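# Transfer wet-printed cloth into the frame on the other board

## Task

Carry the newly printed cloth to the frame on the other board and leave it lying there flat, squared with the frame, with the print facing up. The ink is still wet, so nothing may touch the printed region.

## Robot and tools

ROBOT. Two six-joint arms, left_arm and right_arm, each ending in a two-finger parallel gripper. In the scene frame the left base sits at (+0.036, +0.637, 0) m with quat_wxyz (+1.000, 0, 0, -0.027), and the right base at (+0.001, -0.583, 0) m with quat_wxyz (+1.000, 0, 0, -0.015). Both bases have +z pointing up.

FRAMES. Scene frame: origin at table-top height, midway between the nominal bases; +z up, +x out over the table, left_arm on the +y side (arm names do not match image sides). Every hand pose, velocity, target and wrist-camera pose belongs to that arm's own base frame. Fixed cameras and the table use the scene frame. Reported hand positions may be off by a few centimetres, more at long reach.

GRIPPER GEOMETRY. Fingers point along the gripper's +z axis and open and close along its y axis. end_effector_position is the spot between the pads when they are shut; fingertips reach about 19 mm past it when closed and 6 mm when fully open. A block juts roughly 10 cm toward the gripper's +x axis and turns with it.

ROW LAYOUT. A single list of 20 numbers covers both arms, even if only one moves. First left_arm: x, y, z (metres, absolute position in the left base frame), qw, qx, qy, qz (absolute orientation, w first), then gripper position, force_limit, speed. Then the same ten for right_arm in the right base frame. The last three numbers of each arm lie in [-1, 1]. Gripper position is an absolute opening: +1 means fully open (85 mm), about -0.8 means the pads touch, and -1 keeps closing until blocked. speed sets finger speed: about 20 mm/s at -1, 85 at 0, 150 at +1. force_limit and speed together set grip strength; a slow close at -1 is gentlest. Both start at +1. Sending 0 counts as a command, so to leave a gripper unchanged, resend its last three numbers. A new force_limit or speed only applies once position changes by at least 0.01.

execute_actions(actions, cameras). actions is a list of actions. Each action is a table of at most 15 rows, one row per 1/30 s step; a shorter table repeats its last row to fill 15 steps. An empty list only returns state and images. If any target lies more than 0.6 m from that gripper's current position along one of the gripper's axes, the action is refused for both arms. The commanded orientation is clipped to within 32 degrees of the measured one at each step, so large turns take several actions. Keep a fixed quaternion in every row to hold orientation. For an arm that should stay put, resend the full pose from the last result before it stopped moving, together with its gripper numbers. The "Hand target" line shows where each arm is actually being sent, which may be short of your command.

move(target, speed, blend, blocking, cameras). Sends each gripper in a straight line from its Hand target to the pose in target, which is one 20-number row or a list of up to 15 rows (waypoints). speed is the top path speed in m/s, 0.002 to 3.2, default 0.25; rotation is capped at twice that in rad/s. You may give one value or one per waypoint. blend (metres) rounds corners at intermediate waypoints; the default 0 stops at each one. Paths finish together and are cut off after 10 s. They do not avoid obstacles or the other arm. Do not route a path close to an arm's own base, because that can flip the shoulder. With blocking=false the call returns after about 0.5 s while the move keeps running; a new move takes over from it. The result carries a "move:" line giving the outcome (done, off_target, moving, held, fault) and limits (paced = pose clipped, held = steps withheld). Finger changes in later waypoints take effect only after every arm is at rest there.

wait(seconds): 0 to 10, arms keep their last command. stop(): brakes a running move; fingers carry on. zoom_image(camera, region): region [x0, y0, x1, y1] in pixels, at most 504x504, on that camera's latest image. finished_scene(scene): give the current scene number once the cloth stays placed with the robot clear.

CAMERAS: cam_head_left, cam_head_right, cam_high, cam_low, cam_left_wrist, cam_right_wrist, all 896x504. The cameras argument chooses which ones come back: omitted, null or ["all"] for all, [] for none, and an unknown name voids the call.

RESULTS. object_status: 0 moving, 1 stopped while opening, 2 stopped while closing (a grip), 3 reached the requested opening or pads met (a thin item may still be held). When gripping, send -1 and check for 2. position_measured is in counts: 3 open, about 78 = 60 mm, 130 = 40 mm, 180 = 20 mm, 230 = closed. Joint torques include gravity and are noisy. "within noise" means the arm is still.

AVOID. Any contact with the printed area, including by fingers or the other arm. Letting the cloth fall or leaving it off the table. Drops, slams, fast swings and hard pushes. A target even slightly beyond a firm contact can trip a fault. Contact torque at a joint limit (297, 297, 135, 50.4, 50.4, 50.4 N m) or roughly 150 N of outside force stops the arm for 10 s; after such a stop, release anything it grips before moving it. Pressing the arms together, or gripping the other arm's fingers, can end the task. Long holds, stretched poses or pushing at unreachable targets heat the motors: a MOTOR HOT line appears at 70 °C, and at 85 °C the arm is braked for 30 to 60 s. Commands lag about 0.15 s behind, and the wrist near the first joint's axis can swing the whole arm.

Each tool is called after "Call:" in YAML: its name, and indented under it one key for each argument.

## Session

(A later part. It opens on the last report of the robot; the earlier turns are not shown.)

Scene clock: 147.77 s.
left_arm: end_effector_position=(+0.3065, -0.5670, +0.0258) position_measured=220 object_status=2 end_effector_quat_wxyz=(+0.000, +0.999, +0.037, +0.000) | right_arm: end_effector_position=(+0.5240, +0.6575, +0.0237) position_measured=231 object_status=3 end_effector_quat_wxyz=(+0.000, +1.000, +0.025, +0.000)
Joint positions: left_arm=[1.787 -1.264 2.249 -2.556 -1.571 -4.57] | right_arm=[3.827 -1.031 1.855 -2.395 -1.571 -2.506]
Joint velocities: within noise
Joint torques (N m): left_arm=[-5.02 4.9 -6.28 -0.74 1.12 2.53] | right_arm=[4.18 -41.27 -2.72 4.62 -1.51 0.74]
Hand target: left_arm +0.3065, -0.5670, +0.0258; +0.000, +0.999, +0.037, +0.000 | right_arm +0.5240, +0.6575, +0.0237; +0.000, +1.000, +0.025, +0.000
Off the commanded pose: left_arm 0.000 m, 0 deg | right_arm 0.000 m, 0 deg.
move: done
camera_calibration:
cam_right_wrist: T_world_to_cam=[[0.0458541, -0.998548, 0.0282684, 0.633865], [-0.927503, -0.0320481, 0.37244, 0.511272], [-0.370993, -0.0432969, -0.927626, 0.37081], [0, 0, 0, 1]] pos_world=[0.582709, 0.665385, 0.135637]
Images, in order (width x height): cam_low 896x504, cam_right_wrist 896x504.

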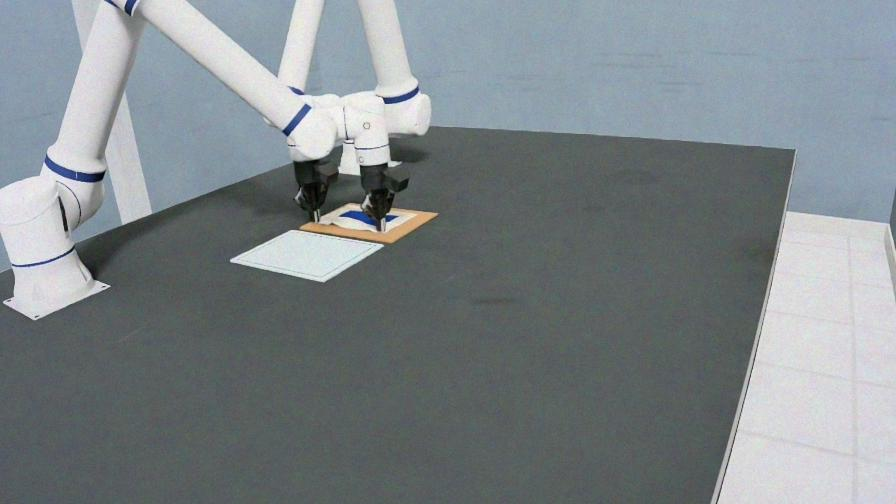

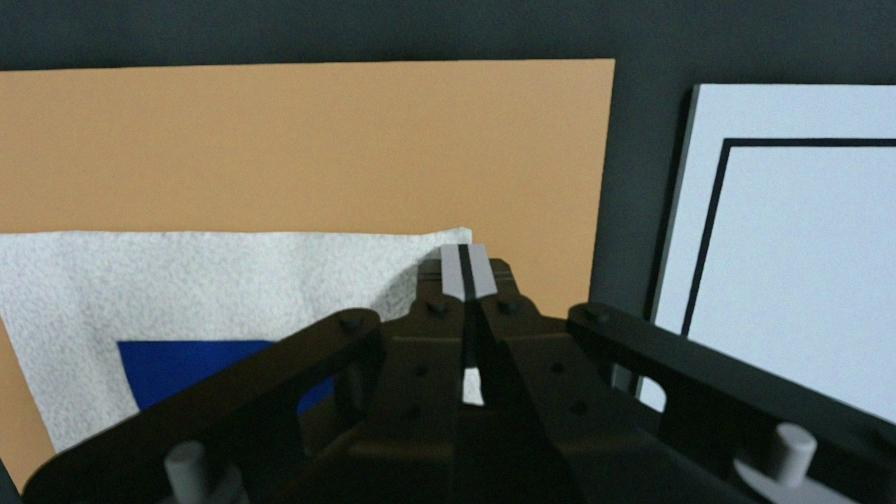

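Call:
move:
  target:
    - [0.3065,-0.567,0.0258,0,0.9993,0.037,0,-1,-1,-1,0.524,0.6585,0.028,0,-0.9997,-0.025,0,-0.3,-0.6,-1]
    - [0.3065,-0.567,0.0258,0,0.9993,0.037,0,-1,-1,-1,0.524,0.6585,0.0229,0,-0.9997,-0.025,0,-0.3,-0.6,-1]
    - [0.3065,-0.567,0.0258,0,0.9993,0.037,0,-1,-1,-1,0.524,0.6585,0.0229,0,-0.9997,-0.025,0,-1,-0.6,-1]
  cameras: ["cam_low","cam_right_wrist"]
  speed: 0.02

Call:
wait:
  seconds: 1
  cameras: ["cam_right_wrist"]

Call:
zoom_image:
  camera: "cam_right_wrist"
  region: [320, 180, 600, 340]

Scene clock: 157.03 s.
left_arm: end_effector_position=(+0.3065, -0.5670, +0.0258) position_measured=220 object_status=2 end_effector_quat_wxyz=(+0.000, +0.999, +0.037, +0.000) | right_arm: end_effector_position=(+0.5240, +0.6585, +0.0229) position_measured=230 object_status=3 end_effector_quat_wxyz=(+0.000, +1.000, +0.025, +0.000)
Joint positions: left_arm=[1.787 -1.264 2.249 -2.556 -1.571 -4.57] | right_arm=[3.828 -1.029 1.854 -2.396 -1.571 -2.505]
Joint velocities: within noise
Joint torques (N m): left_arm=[-1.61 6.49 -5.49 0.49 0.96 2.44] | right_arm=[-8.06 -23.89 9.8 8.3 -0.65 2.19]
Hand target: left_arm +0.3065, -0.5670, +0.0258; +0.000, +0.999, +0.037, +0.000 | right_arm +0.5240, +0.6585, +0.0229; +0.000, +1.000, +0.025, +0.000
Off the commanded pose: left_arm 0.000 m, 0 deg | right_arm 0.000 m, 0 deg.
move: done
camera_calibration:
cam_right_wrist: T_world_to_cam=[[0.0458913, -0.998544, 0.028361, 0.634852], [-0.927502, -0.0320481, 0.372443, 0.511638], [-0.370991, -0.0433967, -0.927622, 0.370084], [0, 0, 0, 1]] pos_world=[0.582709, 0.666385, 0.134737]
Images, in order (width x height): cam_low 896x504, cam_right_wrist 896x504.

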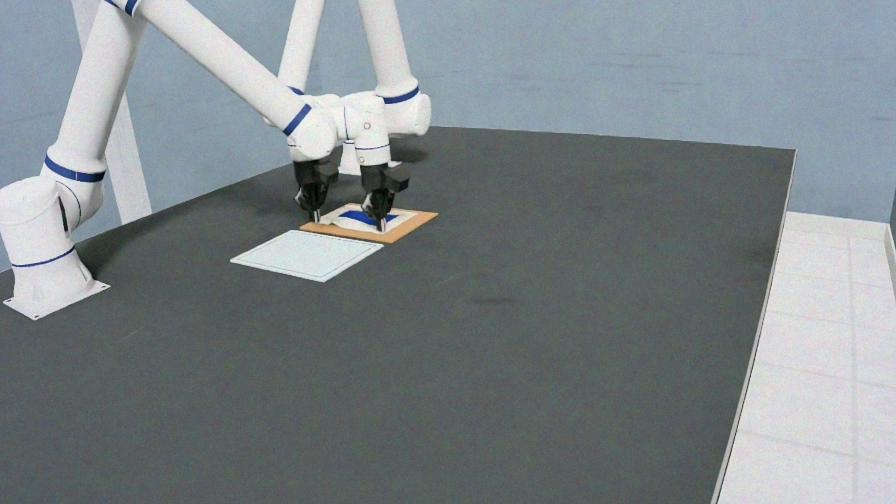

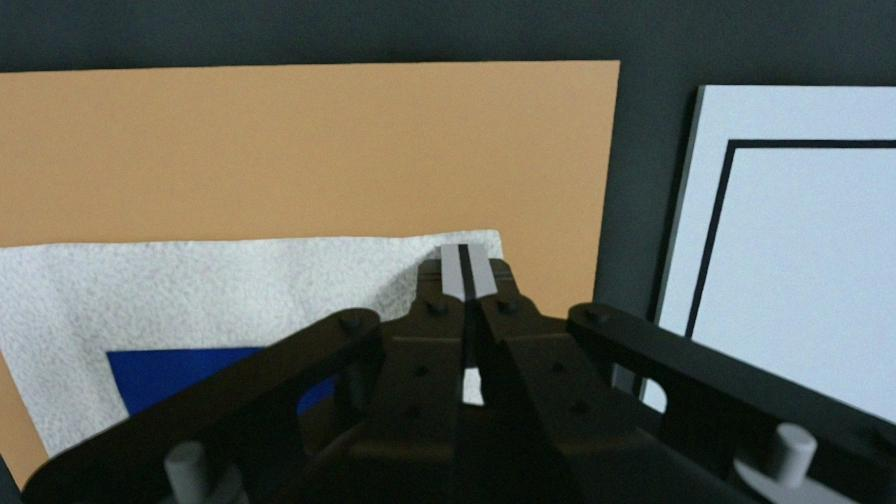

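Scene clock: 158.03 s.
left_arm: end_effector_position=(+0.3065, -0.5670, +0.0258) position_measured=220 object_status=2 end_effector_quat_wxyz=(+0.000, +0.999, +0.037, +0.000) | right_arm: end_effector_position=(+0.5240, +0.6585, +0.0229) position_measured=230 object_status=3 end_effector_quat_wxyz=(+0.000, +1.000, +0.025, +0.000)
Joint positions: left_arm=[1.787 -1.264 2.249 -2.556 -1.571 -4.57] | right_arm=[3.828 -1.029 1.854 -2.396 -1.571 -2.505]
Joint velocities: within noise
Joint torques (N m): left_arm=[-5.51 4.79 -5.18 0.35 0.8 2.64] | right_arm=[1.85 -29.48 14.12 4.34 -0.74 1.97]
Hand target: left_arm +0.3065, -0.5670, +0.0258; +0.000, +0.999, +0.037, +0.000 | right_arm +0.5240, +0.6585, +0.0229; +0.000, +1.000, +0.025, +0.000
Tool commands: left_gripper/position=-1.0 left_gripper/force_limit=-1.0 left_gripper/speed=-1.0 right_gripper/position=-1.0 right_gripper/force_limit=-0.6 right_gripper/speed=-1.0
Off the commanded pose: left_arm 0.000 m, 0 deg | right_arm 0.000 m, 0 deg.
wait: 1.00 s; at rest by 0.17 s
camera_calibration:
cam_right_wrist: T_world_to_cam=[[0.0458541, -0.998548, 0.0282684, 0.634889], [-0.927503, -0.0320481, 0.37244, 0.511639], [-0.370993, -0.0432969, -0.927626, 0.370019], [0, 0, 0, 1]] pos_world=[0.582709, 0.666385, 0.134737]
Images, in order (width x height): cam_right_wrist 896x504.

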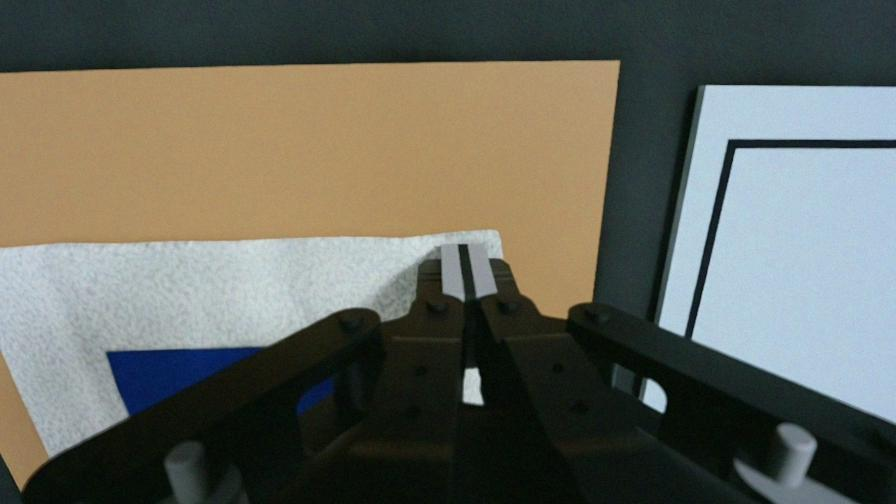

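Scaled by 1.800 from the camera's 896x504 image, which has a finer 1280x720 frame.

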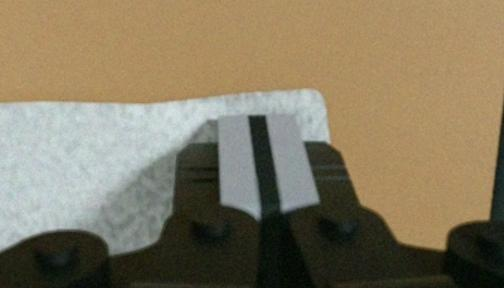

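Call:
move:
  target:
    - [0.3065,-0.567,0.0258,0,0.9993,0.037,0,-1,-1,-1,0.524,0.6585,0.028,0,-0.9997,-0.025,0,-0.3,0.2,-1]
    - [0.3065,-0.567,0.0258,0,0.9993,0.037,0,-1,-1,-1,0.524,0.6585,0.0219,0,-0.9997,-0.025,0,-0.3,0.2,-1]
    - [0.3065,-0.567,0.0258,0,0.9993,0.037,0,-1,-1,-1,0.524,0.6585,0.0219,0,-0.9997,-0.025,0,-1,0.2,-1]
  cameras: ["cam_low","cam_right_wrist"]
  speed: 0.02

Call:
zoom_image:
  camera: "cam_right_wrist"
  region: [320, 180, 600, 340]

Scene clock: 165.03 s.
left_arm: end_effector_position=(+0.3065, -0.5670, +0.0258) position_measured=220 object_status=2 end_effector_quat_wxyz=(+0.000, +0.999, +0.037, +0.000) | right_arm: end_effector_position=(+0.5260, +0.6602, +0.0249) position_measured=167 object_status=0 end_effector_quat_wxyz=(-0.002, +1.000, +0.025, +0.002)
Joint positions: left_arm=[1.787 -1.264 2.249 -2.556 -1.571 -4.57] | right_arm=[3.828 -1.03 1.851 -2.399 -1.571 -2.505]
Joint velocities: within noise
Joint torques (N m): left_arm=[-0.94 4.85 -4.56 0.72 0.71 2.68] | right_arm=[4.02 -77.5 -26.62 -4.89 0.74 -0.05]
Hand target: left_arm +0.3065, -0.5670, +0.0258; +0.000, +0.999, +0.037, +0.000 | right_arm +0.5260, +0.6602, +0.0249; -0.002, +1.000, +0.025, +0.002
Tool commands: left_gripper/position=-1.0 left_gripper/force_limit=-1.0 left_gripper/speed=-1.0 right_gripper/position=-0.301961 right_gripper/force_limit=+0.2 right_gripper/speed=-1.0
Off the commanded pose: left_arm 0.000 m, 0 deg | right_arm 0.004 m, 0 deg.
FORCE FAULT: contact force on the right arm reached its limit, and that arm stopped. The contact can be on any part of that arm, not only on its tool. That arm's remaining commands of this call were not run. That arm is still stopped at the end of this call. That arm stays stopped for about 10 more seconds. Until then a move that you send moves the other arm only, and its call returns only when the move has ended. Once the stop has ended, the next robot result says so. If the stop ends while you think or write, that arm runs what you send next. While its stop runs, that arm takes no new command, but its gripper still runs the gripper command that each later call begins with. Until it ends, the stop uses up actions while you think or wait. An arm that is not stopped still takes commands.
move: fault (right_arm); path passed 2 of 3 targets; target 3's new numbers were not sent
camera_calibration:
cam_right_wrist: T_world_to_cam=[[0.0457672, -0.998644, 0.0248044, 0.636646], [-0.929175, -0.03344, 0.368123, 0.514721], [-0.366795, -0.0398957, -0.929446, 0.368282], [0, 0, 0, 1]] pos_world=[0.584213, 0.667688, 0.137025]
Images, in order (width x height): cam_low 896x504, cam_right_wrist 896x504.

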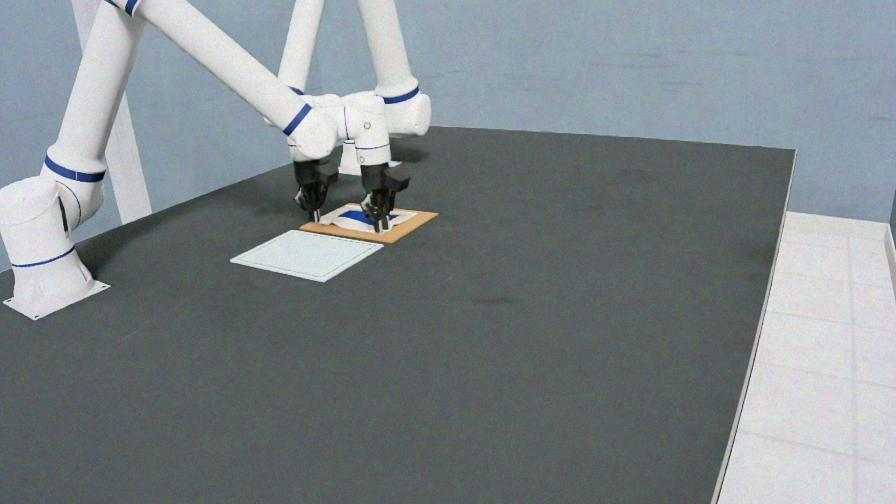

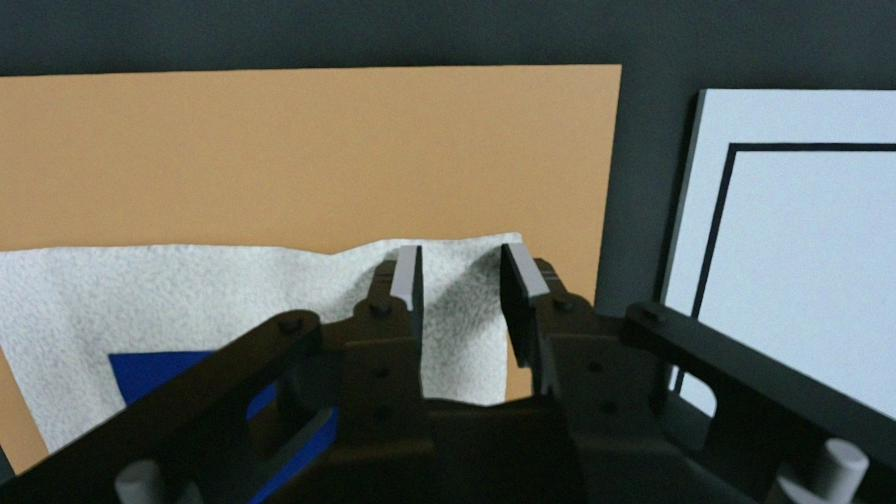

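Scaled by 1.800 from the camera's 896x504 image, which has a finer 1280x720 frame.

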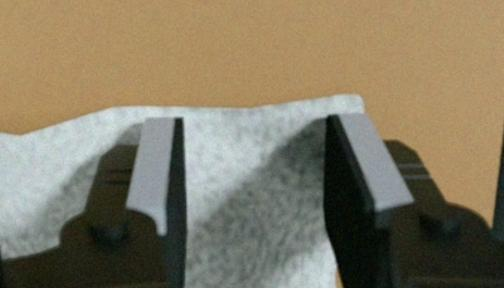

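Call:
wait:
  seconds: 10
  cameras: []

Call:
move:
  target:
    - [0.3065,-0.567,0.0258,0,0.9993,0.037,0,-1,-1,-1,0.526,0.6595,0.0226,0,-0.9997,-0.025,0,-0.301961,-0.5,-1]
    - [0.3065,-0.567,0.0258,0,0.9993,0.037,0,-1,-1,-1,0.526,0.6595,0.0226,0,-0.9997,-0.025,0,-0.6,-0.5,-1]
    - [0.3065,-0.567,0.0258,0,0.9993,0.037,0,-1,-1,-1,0.526,0.6595,0.0229,0,-0.9997,-0.025,0,-1,-0.5,-1]
  cameras: ["cam_low","cam_right_wrist"]
  speed: 0.02

Call:
zoom_image:
  camera: "cam_right_wrist"
  region: [320, 180, 600, 340]

Scene clock: 181.33 s.
left_arm: end_effector_position=(+0.3065, -0.5670, +0.0258) position_measured=220 object_status=2 end_effector_quat_wxyz=(+0.000, +0.999, +0.037, +0.000) | right_arm: end_effector_position=(+0.5260, +0.6602, +0.0249) position_measured=167 object_status=3 end_effector_quat_wxyz=(-0.002, +1.000, +0.025, +0.002)
Joint positions: left_arm=[1.787 -1.264 2.249 -2.556 -1.571 -4.57] | right_arm=[3.828 -1.03 1.851 -2.399 -1.571 -2.505]
Joint velocities: within noise
Joint torques (N m): left_arm=[3.29 3.52 -3.43 2.35 0.44 2.85] | right_arm=[2.82 -77.79 -24.68 -4.59 0.74 -0.06]
Hand target: left_arm +0.3065, -0.5670, +0.0258; +0.000, +0.999, +0.037, +0.000 | right_arm +0.5260, +0.6602, +0.0249; -0.002, +1.000, +0.025, +0.002
Tool commands: left_gripper/position=-1.0 left_gripper/force_limit=-1.0 left_gripper/speed=-1.0 right_gripper/position=-0.301961 right_gripper/force_limit=+0.2 right_gripper/speed=-1.0
Off the commanded pose: left_arm 0.000 m, 0 deg | right_arm 0.004 m, 0 deg.
FORCE FAULT, CONTINUED: the right arm's stop, for the force fault that an earlier result reported, is over. The rest of the stop counts as 19 of the actions that you can send in this scene. That arm's target is now where it stood when the stop ended, not its last command. That arm accepts commands again.
wait: 10.00 s; at rest from the start
No camera images: "cameras" was empty.

Scene clock: 184.80 s.
left_arm: end_effector_position=(+0.3065, -0.5670, +0.0258) position_measured=220 object_status=2 end_effector_quat_wxyz=(+0.000, +0.999, +0.037, +0.000) | right_arm: end_effector_position=(+0.5260, +0.6595, +0.0229) position_measured=230 object_status=3 end_effector_quat_wxyz=(+0.000, +1.000, +0.025, +0.000)
Joint positions: left_arm=[1.787 -1.264 2.249 -2.556 -1.571 -4.57] | right_arm=[3.827 -1.027 1.85 -2.394 -1.571 -2.506]
Joint velocities: within noise
Joint torques (N m): left_arm=[4.29 3.85 -4.25 2.66 1.02 2.26] | right_arm=[11.7 -20.97 1.87 8.66 0.88 -2.15]
Hand target: left_arm +0.3065, -0.5670, +0.0258; +0.000, +0.999, +0.037, +0.000 | right_arm +0.5260, +0.6595, +0.0229; +0.000, +1.000, +0.025, +0.000
Off the commanded pose: left_arm 0.000 m, 0 deg | right_arm 0.000 m, 0 deg.
move: done
camera_calibration:
cam_right_wrist: T_world_to_cam=[[0.0458901, -0.998544, 0.0283567, 0.63576], [-0.927467, -0.0320445, 0.372529, 0.513491], [-0.371078, -0.0433953, -0.927587, 0.370914], [0, 0, 0, 1]] pos_world=[0.584709, 0.667385, 0.134737]
Images, in order (width x height): cam_low 896x504, cam_right_wrist 896x504.

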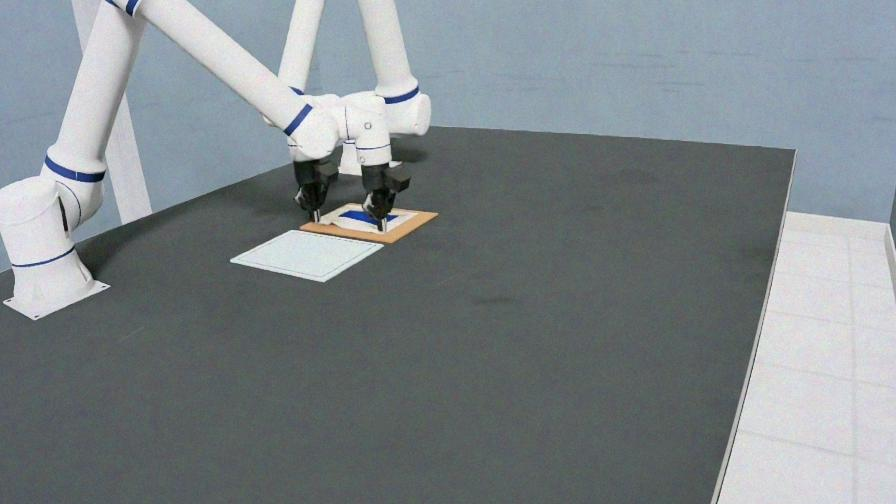

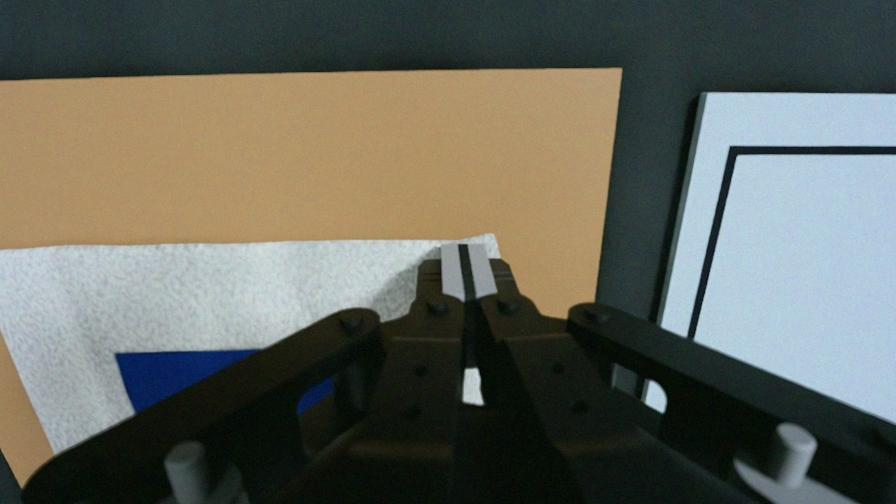

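Scaled by 1.800 from the camera's 896x504 image, which has a finer 1280x720 frame.

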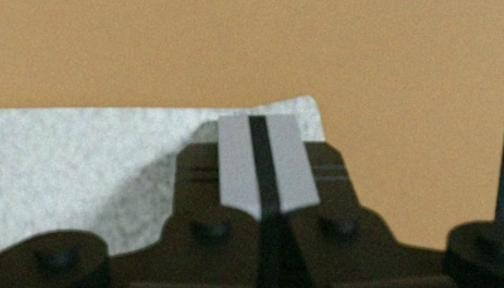

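Call:
move:
  target:
    - [0.3065,-0.567,0.0258,0,0.9993,0.037,0,-1,-1,-1,0.526,0.6525,0.029,0,-0.9997,-0.025,0,-0.27,-0.3,-1]
    - [0.3065,-0.567,0.0258,0,0.9993,0.037,0,-1,-1,-1,0.525,0.6525,0.0226,0,-0.9997,-0.025,0,-0.27,-0.3,-1]
    - [0.3065,-0.567,0.0258,0,0.9993,0.037,0,-1,-1,-1,0.525,0.6525,0.0226,0,-0.9997,-0.025,0,-1,-0.3,-1]
  cameras: ["cam_low","cam_right_wrist"]
  speed: 0.02

Call:
zoom_image:
  camera: "cam_right_wrist"
  region: [320, 180, 600, 340]

Scene clock: 196.53 s.
left_arm: end_effector_position=(+0.3065, -0.5670, +0.0258) position_measured=220 object_status=2 end_effector_quat_wxyz=(+0.000, +0.999, +0.037, +0.000) | right_arm: end_effector_position=(+0.5250, +0.6525, +0.0226) position_measured=230 object_status=3 end_effector_quat_wxyz=(+0.000, +1.000, +0.025, +0.000)
Joint positions: left_arm=[1.787 -1.264 2.249 -2.556 -1.571 -4.57] | right_arm=[3.821 -1.033 1.863 -2.4 -1.571 -2.512]
Joint velocities: within noise
Joint torques (N m): left_arm=[4.6 4.12 -3.44 2.21 0.69 2.44] | right_arm=[-0.43 11.42 13.21 10.38 0.98 2.03]
Hand target: left_arm +0.3065, -0.5670, +0.0258; +0.000, +0.999, +0.037, +0.000 | right_arm +0.5250, +0.6525, +0.0226; +0.000, +1.000, +0.025, +0.000
Off the commanded pose: left_arm 0.000 m, 0 deg | right_arm 0.000 m, 0 deg.
move: done
camera_calibration:
cam_right_wrist: T_world_to_cam=[[0.0459816, -0.998541, 0.0283246, 0.628871], [-0.927497, -0.0321453, 0.372445, 0.512513], [-0.370991, -0.0433966, -0.927622, 0.370013], [0, 0, 0, 1]] pos_world=[0.583709, 0.660485, 0.134537]
Images, in order (width x height): cam_low 896x504, cam_right_wrist 896x504.

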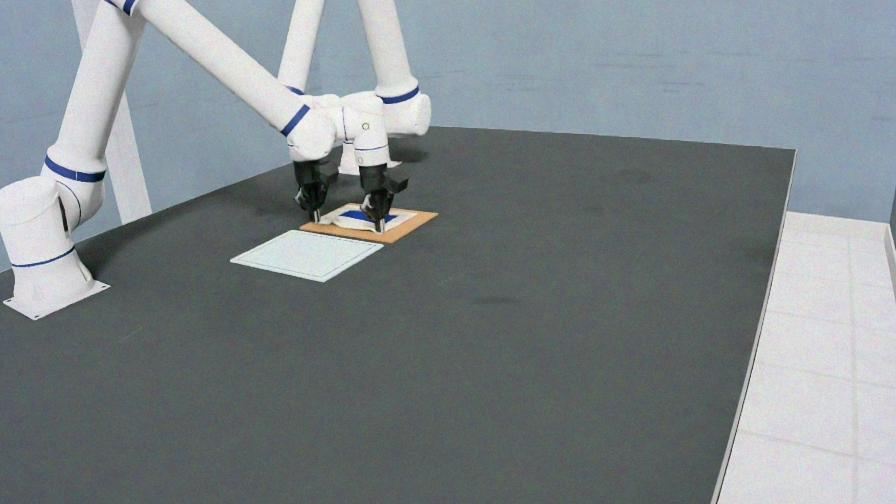

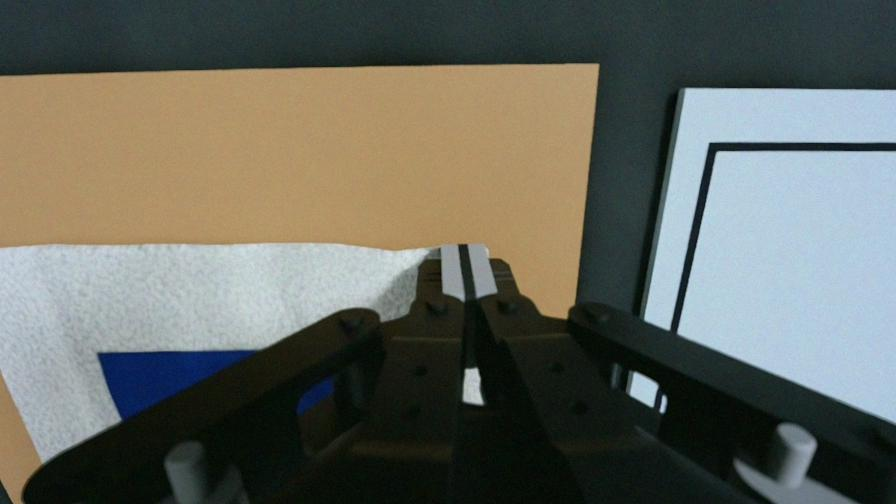

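Scaled by 1.800 from the camera's 896x504 image, which has a finer 1280x720 frame.

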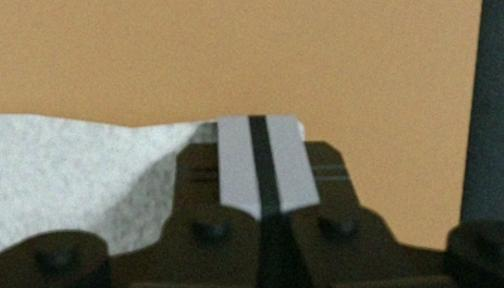

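Call:
move:
  target:
    - [0.3065,-0.567,0.0258,0,0.9993,0.037,0,-1,-1,-1,0.525,0.6525,0.035,0,-0.9997,-0.025,0,-0.99,-0.3,-1]
    - [0.3065,-0.567,0.0258,0,0.9993,0.037,0,-1,-1,-1,0.525,0.6545,0.035,0,-0.9997,-0.025,0,-0.2,-0.3,-1]
  cameras: ["cam_low","cam_right_wrist"]
  speed: 0.05

Call:
zoom_image:
  camera: "cam_right_wrist"
  region: [320, 180, 600, 340]

Scene clock: 205.30 s.
left_arm: end_effector_position=(+0.3065, -0.5670, +0.0258) position_measured=220 object_status=2 end_effector_quat_wxyz=(+0.000, +0.999, +0.037, +0.000) | right_arm: end_effector_position=(+0.5250, +0.6545, +0.0350) position_measured=154 object_status=0 end_effector_quat_wxyz=(+0.000, +1.000, +0.025, +0.000)
Joint positions: left_arm=[1.787 -1.264 2.249 -2.556 -1.571 -4.57] | right_arm=[3.823 -1.047 1.855 -2.379 -1.571 -2.51]
Joint velocities: within noise
Joint torques (N m): left_arm=[6.57 3.11 -3.35 1.32 0.65 2.53] | right_arm=[19.54 -94.01 -31.11 -1.37 1.16 2.2]
Hand target: left_arm +0.3065, -0.5670, +0.0258; +0.000, +0.999, +0.037, +0.000 | right_arm +0.5250, +0.6545, +0.0350; +0.000, +1.000, +0.025, +0.000
Off the commanded pose: left_arm 0.000 m, 0 deg | right_arm 0.000 m, 0 deg.
move: done
camera_calibration:
cam_right_wrist: T_world_to_cam=[[0.0458518, -0.998548, 0.0282693, 0.630506], [-0.927503, -0.0320455, 0.37244, 0.507893], [-0.370993, -0.0432969, -0.927626, 0.381533], [0, 0, 0, 1]] pos_world=[0.583709, 0.662385, 0.146937]
Images, in order (width x height): cam_low 896x504, cam_right_wrist 896x504.

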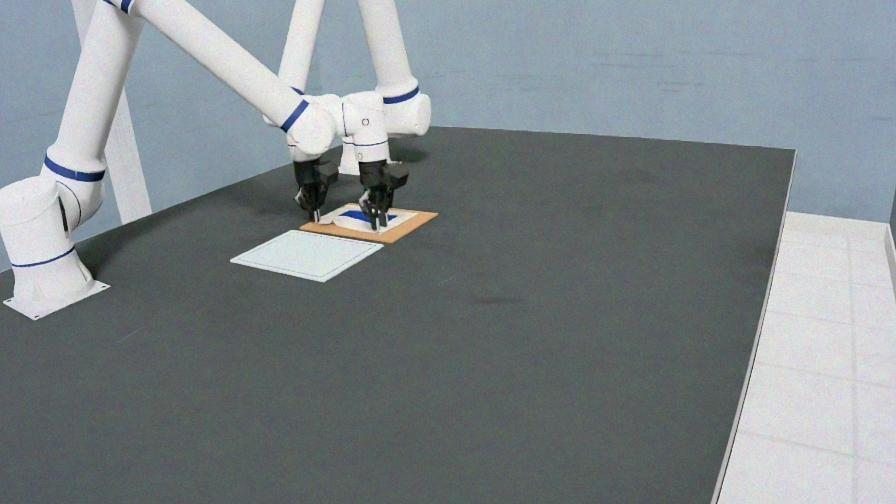

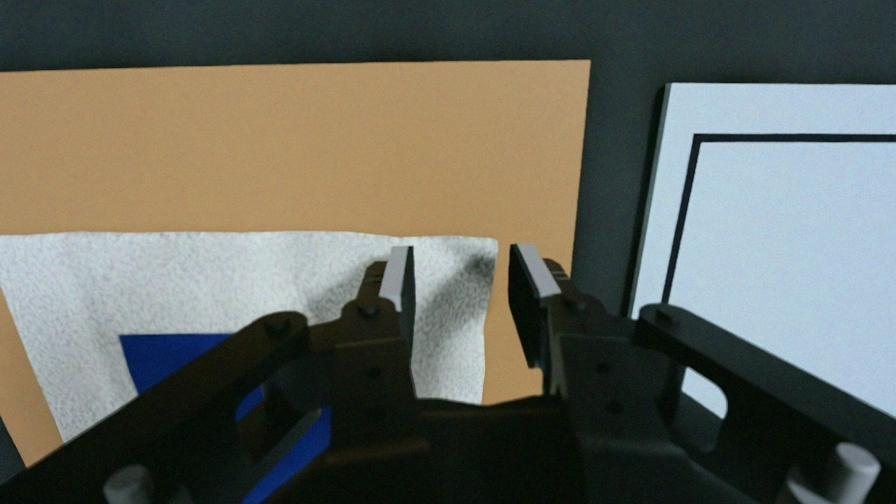

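Scaled by 1.800 from the camera's 896x504 image, which has a finer 1280x720 frame.

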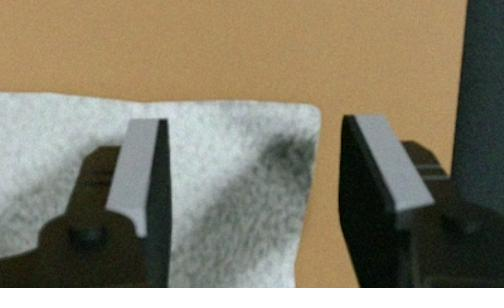

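Call:
move:
  target:
    - [0.3065,-0.567,0.0258,0,0.9993,0.037,0,-1,-1,-1,0.525,0.6535,0.0234,0,-0.9997,-0.025,0,-0.2,-0.8,-1]
    - [0.3065,-0.567,0.0258,0,0.9993,0.037,0,-1,-1,-1,0.525,0.6535,0.0234,0,-0.9997,-0.025,0,-1,-0.8,-1]
  cameras: ["cam_low","cam_right_wrist"]
  speed: 0.03

Call:
zoom_image:
  camera: "cam_right_wrist"
  region: [320, 180, 600, 340]

Scene clock: 212.83 s.
left_arm: end_effector_position=(+0.3065, -0.5670, +0.0258) position_measured=220 object_status=2 end_effector_quat_wxyz=(+0.000, +0.999, +0.037, +0.000) | right_arm: end_effector_position=(+0.5250, +0.6534, +0.0234) position_measured=231 object_status=3 end_effector_quat_wxyz=(+0.000, +1.000, +0.025, +0.000)
Joint positions: left_arm=[1.787 -1.264 2.249 -2.556 -1.571 -4.57] | right_arm=[3.822 -1.034 1.861 -2.398 -1.571 -2.511]
Joint velocities: within noise
Joint torques (N m): left_arm=[5.37 3.59 -3.26 0.87 1.04 2.26] | right_arm=[4.17 -5.87 7.73 6.81 2.71 -2.77]
Hand target: left_arm +0.3065, -0.5670, +0.0258; +0.000, +0.999, +0.037, +0.000 | right_arm +0.5250, +0.6535, +0.0234; +0.000, +1.000, +0.025, +0.000
Off the commanded pose: left_arm 0.000 m, 0 deg | right_arm 0.000 m, 0 deg.
move: done
camera_calibration:
cam_right_wrist: T_world_to_cam=[[0.0458902, -0.998544, 0.0283662, 0.629797], [-0.927536, -0.0320491, 0.372357, 0.512215], [-0.370905, -0.0433982, -0.927656, 0.37075], [0, 0, 0, 1]] pos_world=[0.583709, 0.661385, 0.135337]
Images, in order (width x height): cam_low 896x504, cam_right_wrist 896x504.

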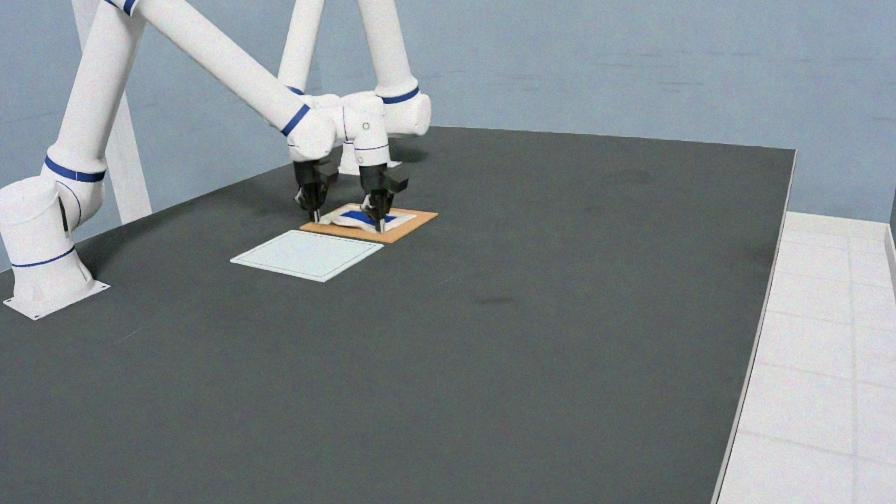

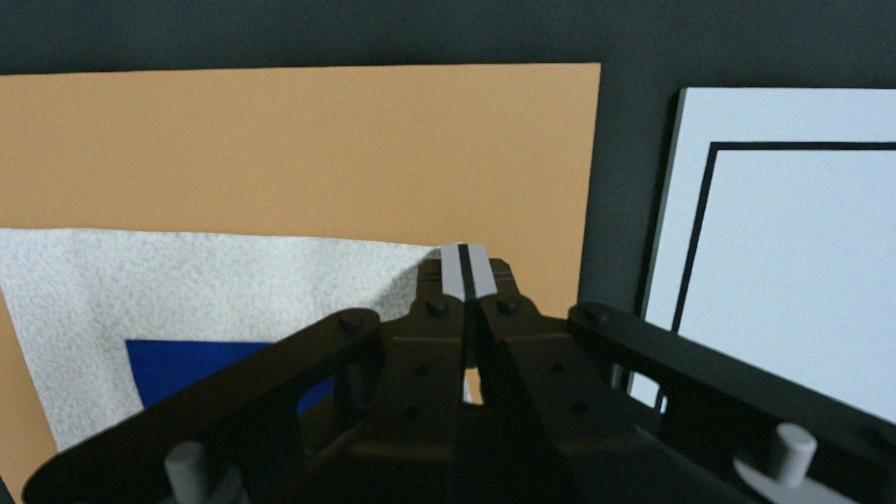

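Scaled by 1.800 from the camera's 896x504 image, which has a finer 1280x720 frame.

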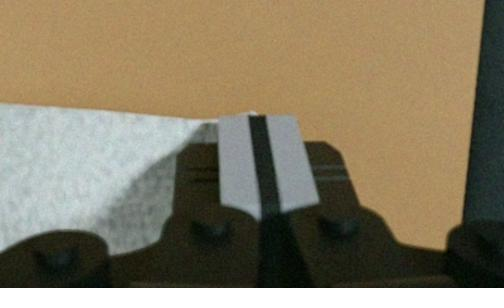

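Call:
move:
  target: [0.3065,-0.567,0.0258,0,0.9993,0.037,0,-1,-1,-1,0.525,0.6535,0.045,0,-0.9997,-0.025,0,-1,-0.8,-1]
  cameras: ["cam_low","cam_right_wrist","cam_left_wrist"]
  speed: 0.05

Call:
zoom_image:
  camera: "cam_right_wrist"
  region: [320, 180, 600, 340]

Call:
zoom_image:
  camera: "cam_low"
  region: [290, 170, 430, 260]

Scene clock: 218.00 s.
left_arm: end_effector_position=(+0.3065, -0.5670, +0.0258) position_measured=220 object_status=2 end_effector_quat_wxyz=(+0.000, +0.999, +0.037, +0.000) | right_arm: end_effector_position=(+0.5250, +0.6535, +0.0448) position_measured=231 object_status=3 end_effector_quat_wxyz=(+0.000, +1.000, +0.025, +0.000)
Joint positions: left_arm=[1.787 -1.264 2.249 -2.556 -1.571 -4.57] | right_arm=[3.822 -1.06 1.853 -2.364 -1.571 -2.511]
Joint velocities: within noise
Joint torques (N m): left_arm=[7.41 6.78 -2.21 0.87 1.59 2.47] | right_arm=[10.58 -94.01 -34.37 -0.95 2.09 -1.88]
Hand target: left_arm +0.3065, -0.5670, +0.0258; +0.000, +0.999, +0.037, +0.000 | right_arm +0.5250, +0.6535, +0.0450; +0.000, +1.000, +0.025, +0.000
Off the commanded pose: left_arm 0.000 m, 0 deg | right_arm 0.000 m, 0 deg.
move: done
camera_calibration:
cam_left_wrist: T_world_to_cam=[[0.0877166, -0.9947, -0.0536466, -0.57847], [-0.939815, -0.100489, 0.326571, 0.237143], [-0.330232, 0.0217722, -0.943649, 0.262548], [0, 0, 0, 1]] pos_world=[0.360314, -0.55729, 0.139276]
cam_right_wrist: T_world_to_cam=[[0.0459467, -0.998545, 0.0282311, 0.629278], [-0.927498, -0.0321478, 0.372442, 0.504279], [-0.370993, -0.0432967, -0.927626, 0.390585], [0, 0, 0, 1]] pos_world=[0.583709, 0.661485, 0.156737]
Images, in order (width x height): cam_low 896x504, cam_left_wrist 896x504, cam_right_wrist 896x504.

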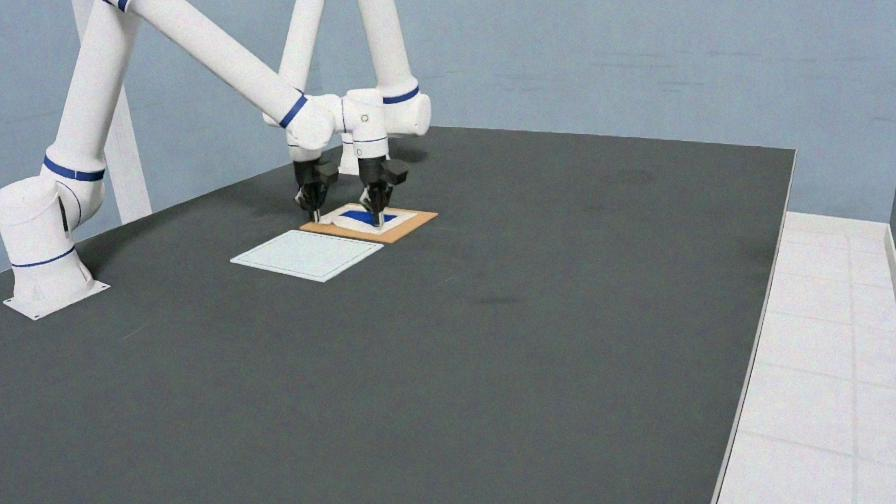

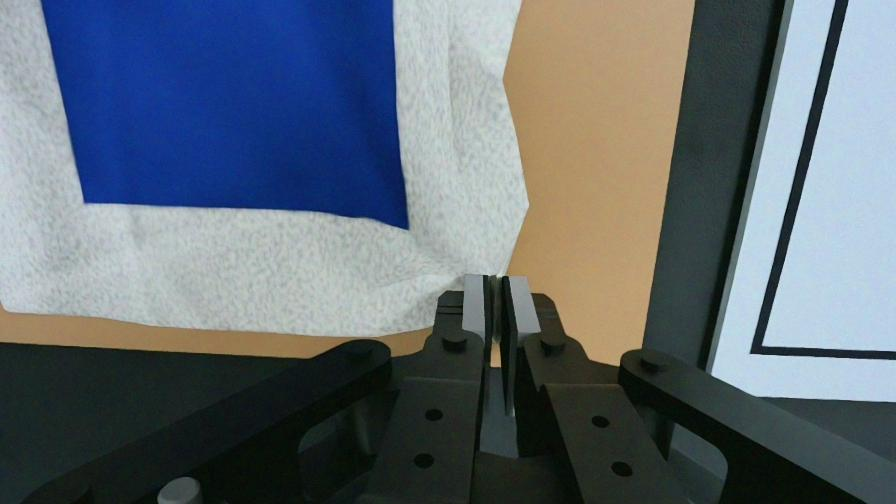

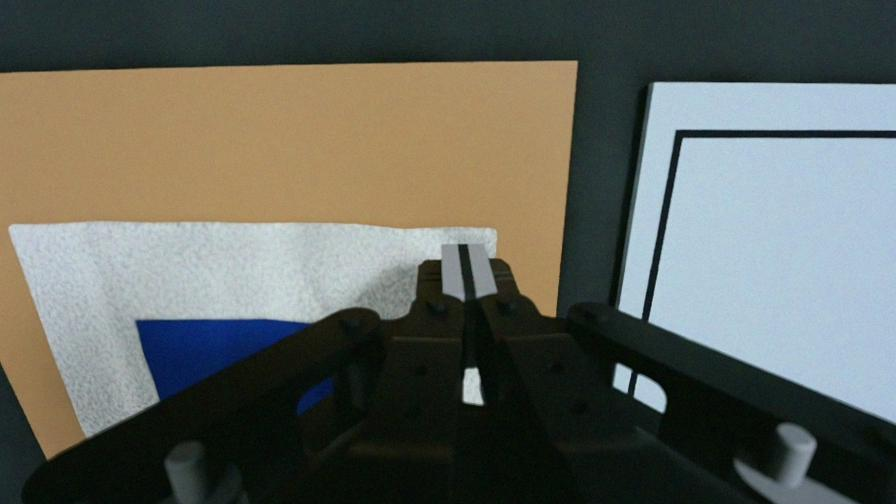

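Scaled by 1.800 from the camera's 896x504 image, which has a finer 1280x720 frame.

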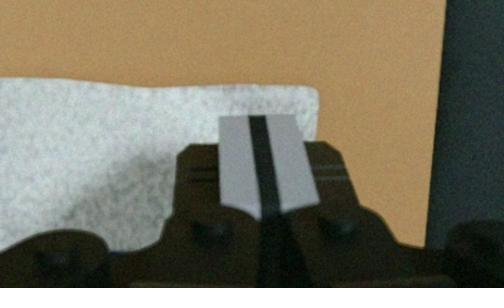

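Scaled by 3.600 from the camera's 896x504 image, which has a finer 1280x720 frame.

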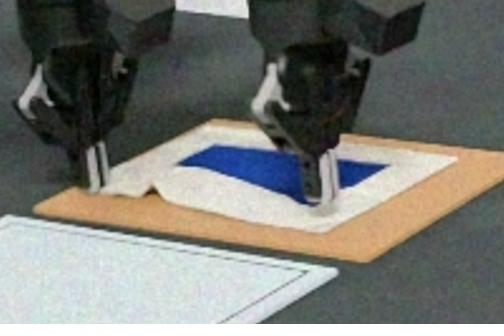

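Call:
move:
  target:
    - [0.3065,-0.567,0.0258,0,0.9993,0.037,0,-1,-1,-1,0.524,0.6545,0.045,-0.0262,-0.9993,-0.025,0.0007,-0.2,-0.4,-1]
    - [0.3065,-0.567,0.0258,0,0.9993,0.037,0,-1,-1,-1,0.524,0.6545,0.0238,-0.0262,-0.9993,-0.025,0.0007,-0.2,-0.4,-1]
    - [0.3065,-0.567,0.0258,0,0.9993,0.037,0,-1,-1,-1,0.524,0.6545,0.0238,-0.0262,-0.9993,-0.025,0.0007,-1,-0.4,-1]
  cameras: ["cam_low","cam_right_wrist"]
  speed: 0.03

Call:
zoom_image:
  camera: "cam_right_wrist"
  region: [320, 180, 600, 340]

Scene clock: 239.93 s.
left_arm: end_effector_position=(+0.3065, -0.5670, +0.0258) position_measured=220 object_status=2 end_effector_quat_wxyz=(+0.000, +0.999, +0.037, +0.000) | right_arm: end_effector_position=(+0.5240, +0.6545, +0.0237) position_measured=230 object_status=3 end_effector_quat_wxyz=(+0.026, +0.999, +0.025, -0.001)
Joint positions: left_arm=[1.787 -1.264 2.249 -2.556 -1.571 -4.57] | right_arm=[3.838 -1.025 1.835 -2.347 -1.611 -2.495]
Joint velocities: within noise
Joint torques (N m): left_arm=[4.61 3.28 -2.3 1.01 0.59 2.52] | right_arm=[-18.01 -19.55 4.29 7.67 -3.31 1.98]
Hand target: left_arm +0.3065, -0.5670, +0.0258; +0.000, +0.999, +0.037, +0.000 | right_arm +0.5240, +0.6545, +0.0238; +0.026, +0.999, +0.025, -0.001
Off the commanded pose: left_arm 0.000 m, 0 deg | right_arm 0.000 m, 0 deg.
move: done
camera_calibration:
cam_right_wrist: T_world_to_cam=[[0.0459446, -0.995679, 0.0806956, 0.62769], [-0.927417, -0.0124981, 0.373821, 0.498278], [-0.371197, -0.0920135, -0.923984, 0.40258], [0, 0, 0, 1]] pos_world=[0.582709, 0.668248, 0.135059]
Images, in order (width x height): cam_low 896x504, cam_right_wrist 896x504.

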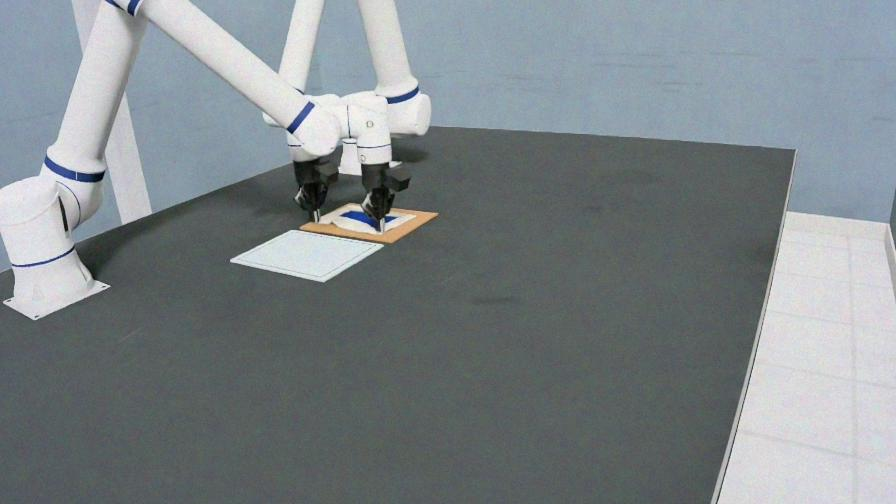

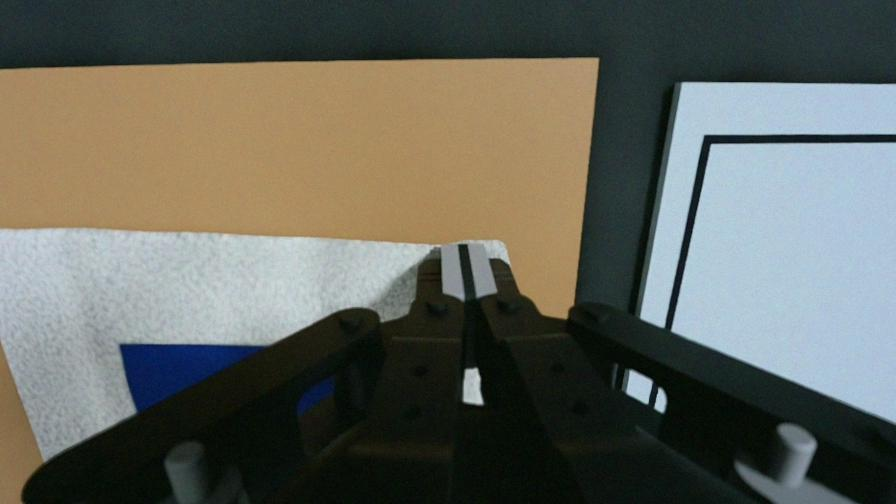

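Scaled by 1.800 from the camera's 896x504 image, which has a finer 1280x720 frame.

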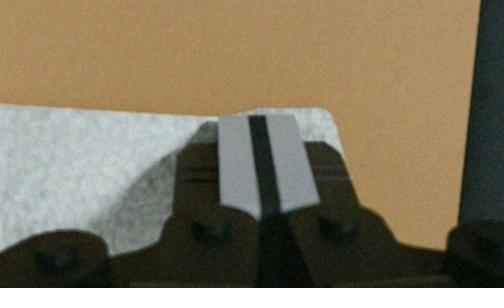

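Call:
move:
  target:
    - [0.3065,-0.567,0.0258,0,0.9993,0.037,0,-1,-1,-1,0.526,0.65,0.04,0,-0.9135,-0.4067,0,-1,-0.4,-1]
    - [0.3065,-0.567,0.0258,0,0.9993,0.037,0,-1,-1,-1,0.526,0.65,0.04,0,-0.9135,-0.4067,0,-0.2,-0.4,-1]
  cameras: ["cam_right_wrist"]
  speed: 0.1

Call:
zoom_image:
  camera: "cam_right_wrist"
  region: [320, 180, 600, 340]

Scene clock: 258.47 s.
left_arm: end_effector_position=(+0.3065, -0.5670, +0.0258) position_measured=220 object_status=2 end_effector_quat_wxyz=(+0.000, +0.999, +0.037, +0.000) | right_arm: end_effector_position=(+0.5260, +0.6500, +0.0400) position_measured=154 object_status=0 end_effector_quat_wxyz=(+0.000, +0.914, +0.407, +0.000)
Joint positions: left_arm=[1.787 -1.264 2.249 -2.556 -1.571 -4.57] | right_arm=[3.818 -1.057 1.86 -2.374 -1.571 -3.303]
Joint velocities: within noise
Joint torques (N m): left_arm=[4.36 6.4 -0.59 -0.1 0.84 2.46] | right_arm=[-10.38 -94.64 -23.33 -6.84 4.8 -2.96]
Hand target: left_arm +0.3065, -0.5670, +0.0258; +0.000, +0.999, +0.037, +0.000 | right_arm +0.5260, +0.6500, +0.0400; +0.000, +0.914, +0.407, +0.000
Off the commanded pose: left_arm 0.000 m, 0 deg | right_arm 0.000 m, 0 deg.
move: done
camera_calibration:
cam_right_wrist: T_world_to_cam=[[0.740104, -0.671895, 0.0283433, 0.0483657], [-0.631586, -0.679992, 0.372438, 0.772413], [-0.230966, -0.293544, -0.927624, 0.475283], [0, 0, 0, 1]] pos_world=[0.561824, 0.697248, 0.151837]
Images, in order (width x height): cam_right_wrist 896x504.

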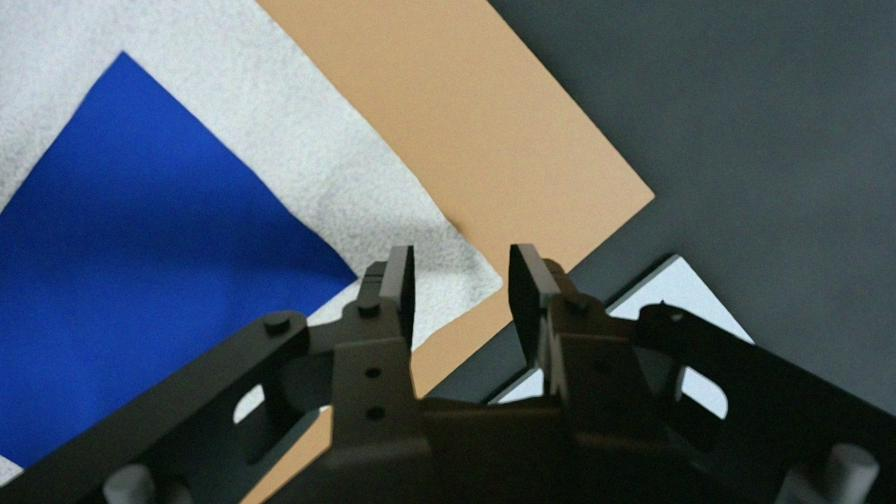

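Scaled by 1.800 from the camera's 896x504 image, which has a finer 1280x720 frame.

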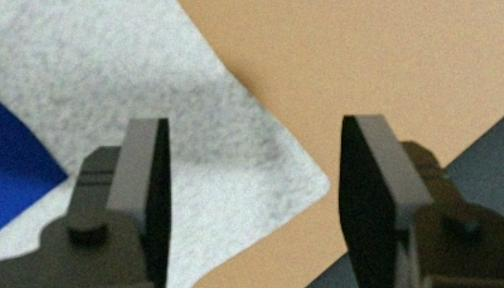

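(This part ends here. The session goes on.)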